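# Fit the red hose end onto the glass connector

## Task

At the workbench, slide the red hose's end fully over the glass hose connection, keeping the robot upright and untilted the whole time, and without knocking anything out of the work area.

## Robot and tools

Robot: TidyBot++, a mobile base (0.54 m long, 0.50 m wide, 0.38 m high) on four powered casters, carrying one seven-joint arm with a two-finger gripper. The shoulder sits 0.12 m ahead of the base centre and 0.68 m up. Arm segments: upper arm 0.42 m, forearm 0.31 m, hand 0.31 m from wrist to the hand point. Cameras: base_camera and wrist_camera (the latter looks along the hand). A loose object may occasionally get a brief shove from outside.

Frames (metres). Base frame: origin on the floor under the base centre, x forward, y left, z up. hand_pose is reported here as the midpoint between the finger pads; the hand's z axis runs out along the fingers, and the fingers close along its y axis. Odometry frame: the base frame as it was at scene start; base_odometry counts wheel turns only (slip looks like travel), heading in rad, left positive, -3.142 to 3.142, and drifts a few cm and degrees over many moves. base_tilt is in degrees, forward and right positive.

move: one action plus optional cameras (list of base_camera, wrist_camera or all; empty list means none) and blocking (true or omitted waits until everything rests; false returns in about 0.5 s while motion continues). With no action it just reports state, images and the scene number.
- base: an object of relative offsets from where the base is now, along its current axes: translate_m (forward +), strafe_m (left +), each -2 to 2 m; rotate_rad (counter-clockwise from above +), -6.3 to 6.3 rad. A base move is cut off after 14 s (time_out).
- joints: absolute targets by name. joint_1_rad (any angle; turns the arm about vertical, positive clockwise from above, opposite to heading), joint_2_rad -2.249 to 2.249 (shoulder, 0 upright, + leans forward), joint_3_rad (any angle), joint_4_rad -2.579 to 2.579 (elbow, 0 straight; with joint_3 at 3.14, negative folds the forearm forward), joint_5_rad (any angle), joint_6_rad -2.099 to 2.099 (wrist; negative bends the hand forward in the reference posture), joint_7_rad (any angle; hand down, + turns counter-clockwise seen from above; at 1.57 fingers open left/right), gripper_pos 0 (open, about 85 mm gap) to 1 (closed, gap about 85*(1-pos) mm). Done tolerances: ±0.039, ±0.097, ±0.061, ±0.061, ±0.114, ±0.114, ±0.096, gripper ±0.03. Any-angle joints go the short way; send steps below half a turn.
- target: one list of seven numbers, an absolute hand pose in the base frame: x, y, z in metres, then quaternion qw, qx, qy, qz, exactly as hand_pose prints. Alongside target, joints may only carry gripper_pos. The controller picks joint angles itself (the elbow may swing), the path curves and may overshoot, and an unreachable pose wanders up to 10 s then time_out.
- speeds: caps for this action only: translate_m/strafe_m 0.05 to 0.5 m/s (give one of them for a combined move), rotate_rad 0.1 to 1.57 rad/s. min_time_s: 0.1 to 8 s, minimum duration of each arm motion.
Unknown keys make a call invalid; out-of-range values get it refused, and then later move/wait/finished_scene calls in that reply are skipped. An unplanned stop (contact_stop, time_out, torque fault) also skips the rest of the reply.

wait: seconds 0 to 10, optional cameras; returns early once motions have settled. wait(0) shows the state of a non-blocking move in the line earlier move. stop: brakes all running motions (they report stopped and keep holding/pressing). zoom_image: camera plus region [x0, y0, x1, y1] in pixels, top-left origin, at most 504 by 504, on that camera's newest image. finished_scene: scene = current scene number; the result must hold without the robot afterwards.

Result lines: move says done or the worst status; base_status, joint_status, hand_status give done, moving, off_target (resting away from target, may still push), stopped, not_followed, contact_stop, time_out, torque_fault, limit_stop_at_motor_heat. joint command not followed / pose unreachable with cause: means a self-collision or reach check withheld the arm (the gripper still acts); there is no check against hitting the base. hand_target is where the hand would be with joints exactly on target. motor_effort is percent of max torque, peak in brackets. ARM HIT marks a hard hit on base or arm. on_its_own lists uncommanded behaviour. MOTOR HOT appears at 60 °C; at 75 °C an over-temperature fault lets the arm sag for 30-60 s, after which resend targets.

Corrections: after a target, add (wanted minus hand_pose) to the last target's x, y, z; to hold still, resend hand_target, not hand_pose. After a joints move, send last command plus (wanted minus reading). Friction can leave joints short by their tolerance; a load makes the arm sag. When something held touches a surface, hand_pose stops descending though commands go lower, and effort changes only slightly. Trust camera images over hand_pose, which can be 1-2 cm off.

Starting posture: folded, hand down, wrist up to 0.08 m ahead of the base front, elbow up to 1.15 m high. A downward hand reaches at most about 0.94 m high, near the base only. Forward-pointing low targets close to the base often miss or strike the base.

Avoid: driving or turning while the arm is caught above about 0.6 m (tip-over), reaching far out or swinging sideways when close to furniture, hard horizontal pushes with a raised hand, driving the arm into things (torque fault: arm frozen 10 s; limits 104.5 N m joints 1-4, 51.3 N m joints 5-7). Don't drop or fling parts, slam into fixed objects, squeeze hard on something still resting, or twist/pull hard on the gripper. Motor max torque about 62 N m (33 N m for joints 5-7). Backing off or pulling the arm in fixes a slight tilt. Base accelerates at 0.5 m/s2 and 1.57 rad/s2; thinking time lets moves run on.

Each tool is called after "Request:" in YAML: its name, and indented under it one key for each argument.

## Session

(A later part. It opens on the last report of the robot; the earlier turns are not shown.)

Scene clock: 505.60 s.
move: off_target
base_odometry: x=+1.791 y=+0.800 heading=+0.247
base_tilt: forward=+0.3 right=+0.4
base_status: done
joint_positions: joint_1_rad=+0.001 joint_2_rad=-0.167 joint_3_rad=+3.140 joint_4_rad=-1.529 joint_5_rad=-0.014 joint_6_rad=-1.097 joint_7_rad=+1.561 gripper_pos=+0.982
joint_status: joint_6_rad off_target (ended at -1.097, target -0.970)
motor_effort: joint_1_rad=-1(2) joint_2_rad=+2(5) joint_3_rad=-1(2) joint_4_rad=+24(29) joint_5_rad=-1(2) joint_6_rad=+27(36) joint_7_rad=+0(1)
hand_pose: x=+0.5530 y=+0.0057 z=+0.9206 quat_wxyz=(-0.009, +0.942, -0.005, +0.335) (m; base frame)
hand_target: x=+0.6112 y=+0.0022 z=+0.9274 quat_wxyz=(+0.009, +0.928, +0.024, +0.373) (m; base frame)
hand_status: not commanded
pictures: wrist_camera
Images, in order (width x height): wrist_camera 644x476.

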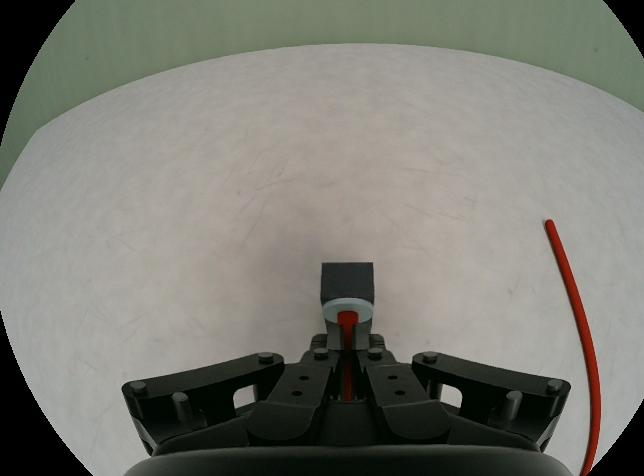

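Request:
move:
  base: {"translate_m": 0.008}
  speeds: {"translate_m": 0.05}
  cameras: ["wrist_camera"]

Request:
zoom_image:
  camera: "wrist_camera"
  region: [322, 290, 374, 342]

Scene clock: 517.33 s.
move: done
base_odometry: x=+1.798 y=+0.802 heading=+0.247
base_tilt: forward=+0.3 right=+0.4
base_status: done
joint_positions: joint_1_rad=+0.001 joint_2_rad=-0.178 joint_3_rad=+3.140 joint_4_rad=-1.533 joint_5_rad=-0.014 joint_6_rad=-1.101 joint_7_rad=+1.561 gripper_pos=+0.983
joint_status: not commanded
motor_effort: joint_1_rad=+0(1) joint_2_rad=+5(9) joint_3_rad=+0(1) joint_4_rad=+25(30) joint_5_rad=-1(3) joint_6_rad=+31(37) joint_7_rad=+0(1)
hand_pose: x=+0.5488 y=+0.0056 z=+0.9223 quat_wxyz=(-0.009, +0.942, -0.005, +0.336) (m; base frame)
hand_target: x=+0.6112 y=+0.0022 z=+0.9274 quat_wxyz=(+0.009, +0.928, +0.024, +0.373) (m; base frame)
hand_status: not commanded
pictures: wrist_camera
Images, in order (width x height): wrist_camera 644x476.

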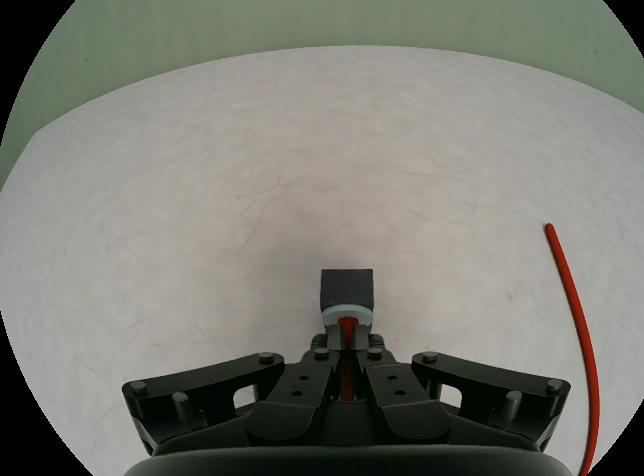

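Scaled by 9.692.

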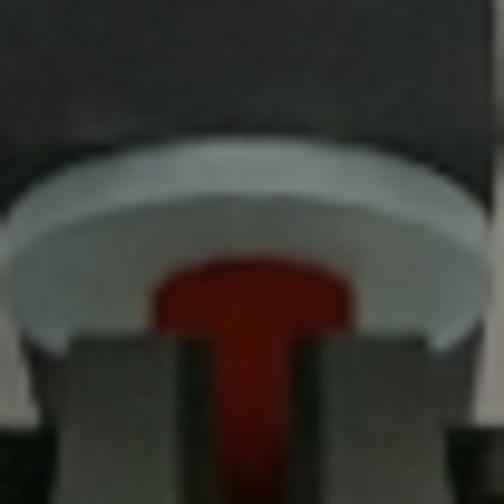

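Request:
move:
  joints: {"joint_2_rad": -0.175, "joint_4_rad": -1.531, "joint_6_rad": -1.095}
  cameras: ["wrist_camera"]

Request:
zoom_image:
  camera: "wrist_camera"
  region: [322, 290, 374, 342]

Request:
move:
  joints: {"gripper_pos": 0.5}
  cameras: ["wrist_camera"]

Request:
zoom_image:
  camera: "wrist_camera"
  region: [302, 270, 402, 370]

Scene clock: 524.00 s.
move: done
base_odometry: x=+1.798 y=+0.802 heading=+0.247
base_tilt: forward=+0.3 right=+0.4
base_status: not commanded
joint_positions: joint_1_rad=+0.001 joint_2_rad=-0.184 joint_3_rad=+3.140 joint_4_rad=-1.538 joint_5_rad=-0.014 joint_6_rad=-1.101 joint_7_rad=+1.561 gripper_pos=+0.983
joint_status: all done
motor_effort: joint_1_rad=+0(1) joint_2_rad=-7(7) joint_3_rad=-1(2) joint_4_rad=+21(27) joint_5_rad=-1(1) joint_6_rad=+15(31) joint_7_rad=+0(1)
hand_pose: x=+0.5465 y=+0.0056 z=+0.9226 quat_wxyz=(-0.009, +0.942, -0.005, +0.337) (m; base frame)
hand_target: x=+0.5512 y=+0.0021 z=+0.9232 quat_wxyz=(+0.008, +0.941, +0.024, +0.338) (m; base frame)
hand_status: not commanded
pictures: wrist_camera
Images, in order (width x height): wrist_camera 644x476.

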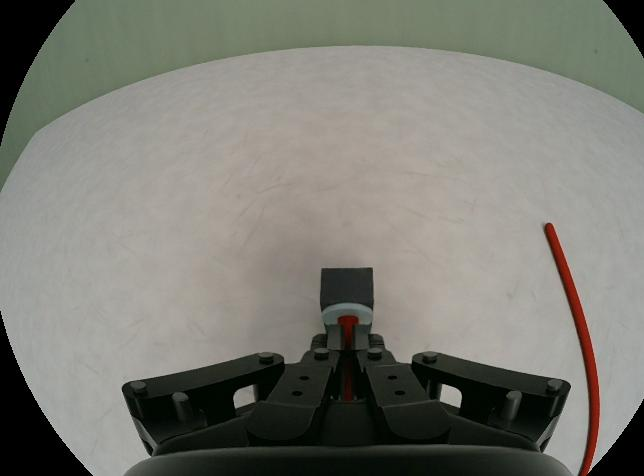

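Scaled by 9.692.

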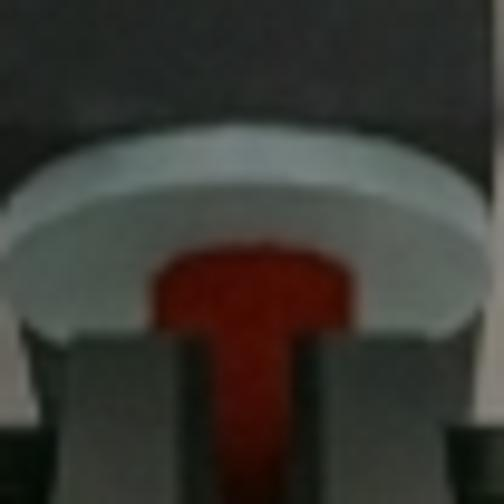

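Scene clock: 524.83 s.
move: done
base_odometry: x=+1.799 y=+0.802 heading=+0.247
base_tilt: forward=+0.3 right=+0.4
base_status: not commanded
joint_positions: joint_1_rad=+0.001 joint_2_rad=-0.176 joint_3_rad=+3.140 joint_4_rad=-1.537 joint_5_rad=-0.014 joint_6_rad=-1.084 joint_7_rad=+1.561 gripper_pos=+0.500
joint_status: all done
motor_effort: joint_1_rad=+0(1) joint_2_rad=-12(15) joint_3_rad=+0(2) joint_4_rad=+18(25) joint_5_rad=+0(2) joint_6_rad=+6(18) joint_7_rad=+1(1)
hand_pose: x=+0.5525 y=+0.0055 z=+0.9224 quat_wxyz=(-0.009, +0.940, -0.005, +0.341) (m; base frame)
hand_target: x=+0.5512 y=+0.0021 z=+0.9232 quat_wxyz=(+0.008, +0.941, +0.024, +0.338) (m; base frame)
hand_status: not commanded
pictures: wrist_camera
Images, in order (width x height): wrist_camera 644x476.

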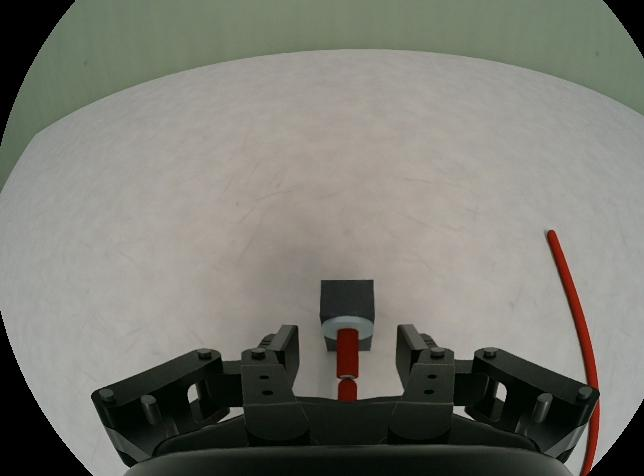

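Scaled by 5.040.

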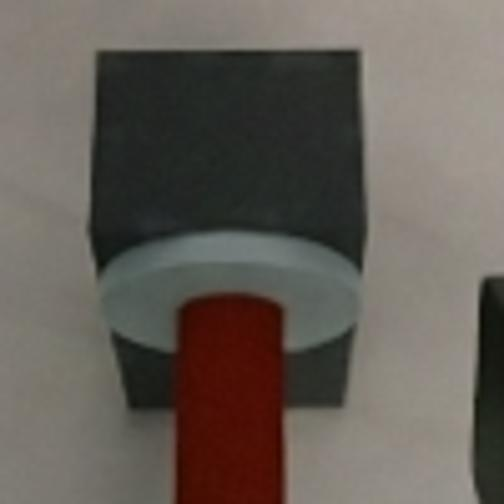

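Request:
zoom_image:
  camera: "wrist_camera"
  region: [322, 310, 382, 410]

Scaled by 5.040.

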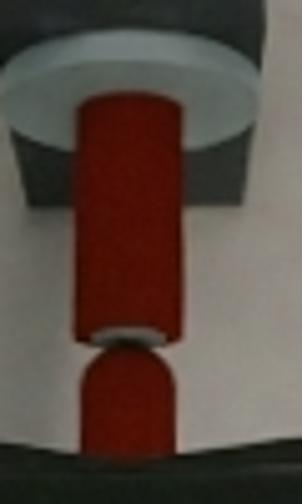

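Request:
move:
  joints: {"joint_2_rad": -0.38, "gripper_pos": 0.2}
  min_time_s: 1.5
  cameras: ["wrist_camera"]

Request:
zoom_image:
  camera: "wrist_camera"
  region: [272, 240, 422, 390]

Scene clock: 547.53 s.
move: done
base_odometry: x=+1.799 y=+0.802 heading=+0.247
base_tilt: forward=+0.3 right=+0.4
base_status: not commanded
joint_positions: joint_1_rad=+0.001 joint_2_rad=-0.363 joint_3_rad=+3.140 joint_4_rad=-1.537 joint_5_rad=-0.014 joint_6_rad=-1.084 joint_7_rad=+1.561 gripper_pos=+0.200
joint_status: all done
motor_effort: joint_1_rad=+0(1) joint_2_rad=-6(14) joint_3_rad=+0(1) joint_4_rad=+18(19) joint_5_rad=+0(1) joint_6_rad=+7(7) joint_7_rad=+0(1)
hand_pose: x=+0.5000 y=+0.0056 z=+0.9991 quat_wxyz=(-0.009, +0.904, -0.004, +0.427) (m; base frame)
hand_target: x=+0.4930 y=+0.0021 z=+1.0061 quat_wxyz=(+0.011, +0.901, +0.023, +0.433) (m; base frame)
hand_status: not commanded
pictures: wrist_camera
Images, in order (width x height): wrist_camera 644x476.

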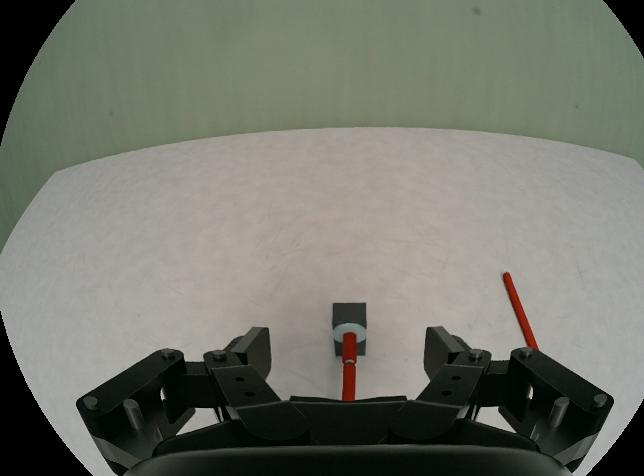

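Scaled by 3.360.

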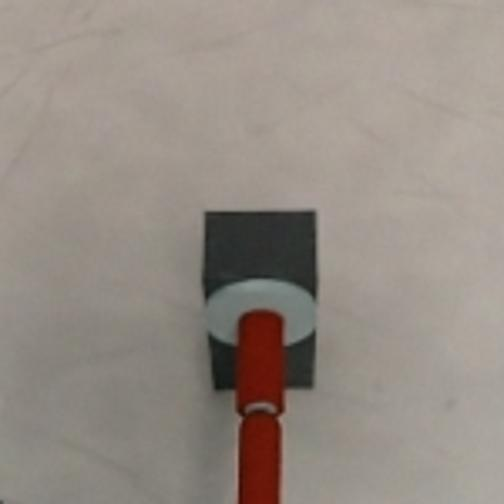

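Request:
zoom_image:
  camera: "wrist_camera"
  region: [324, 310, 374, 370]

Scaled by 8.400.

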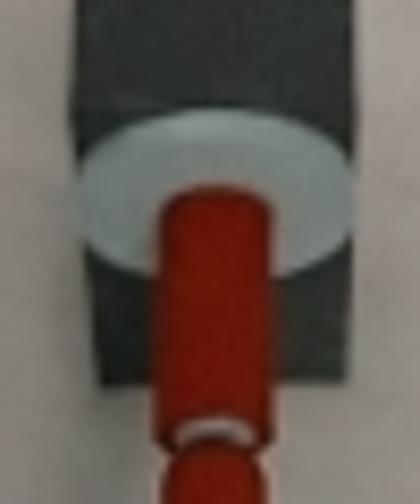

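Request:
finished_scene:
  scene: 1

The scene is finished: the task was done.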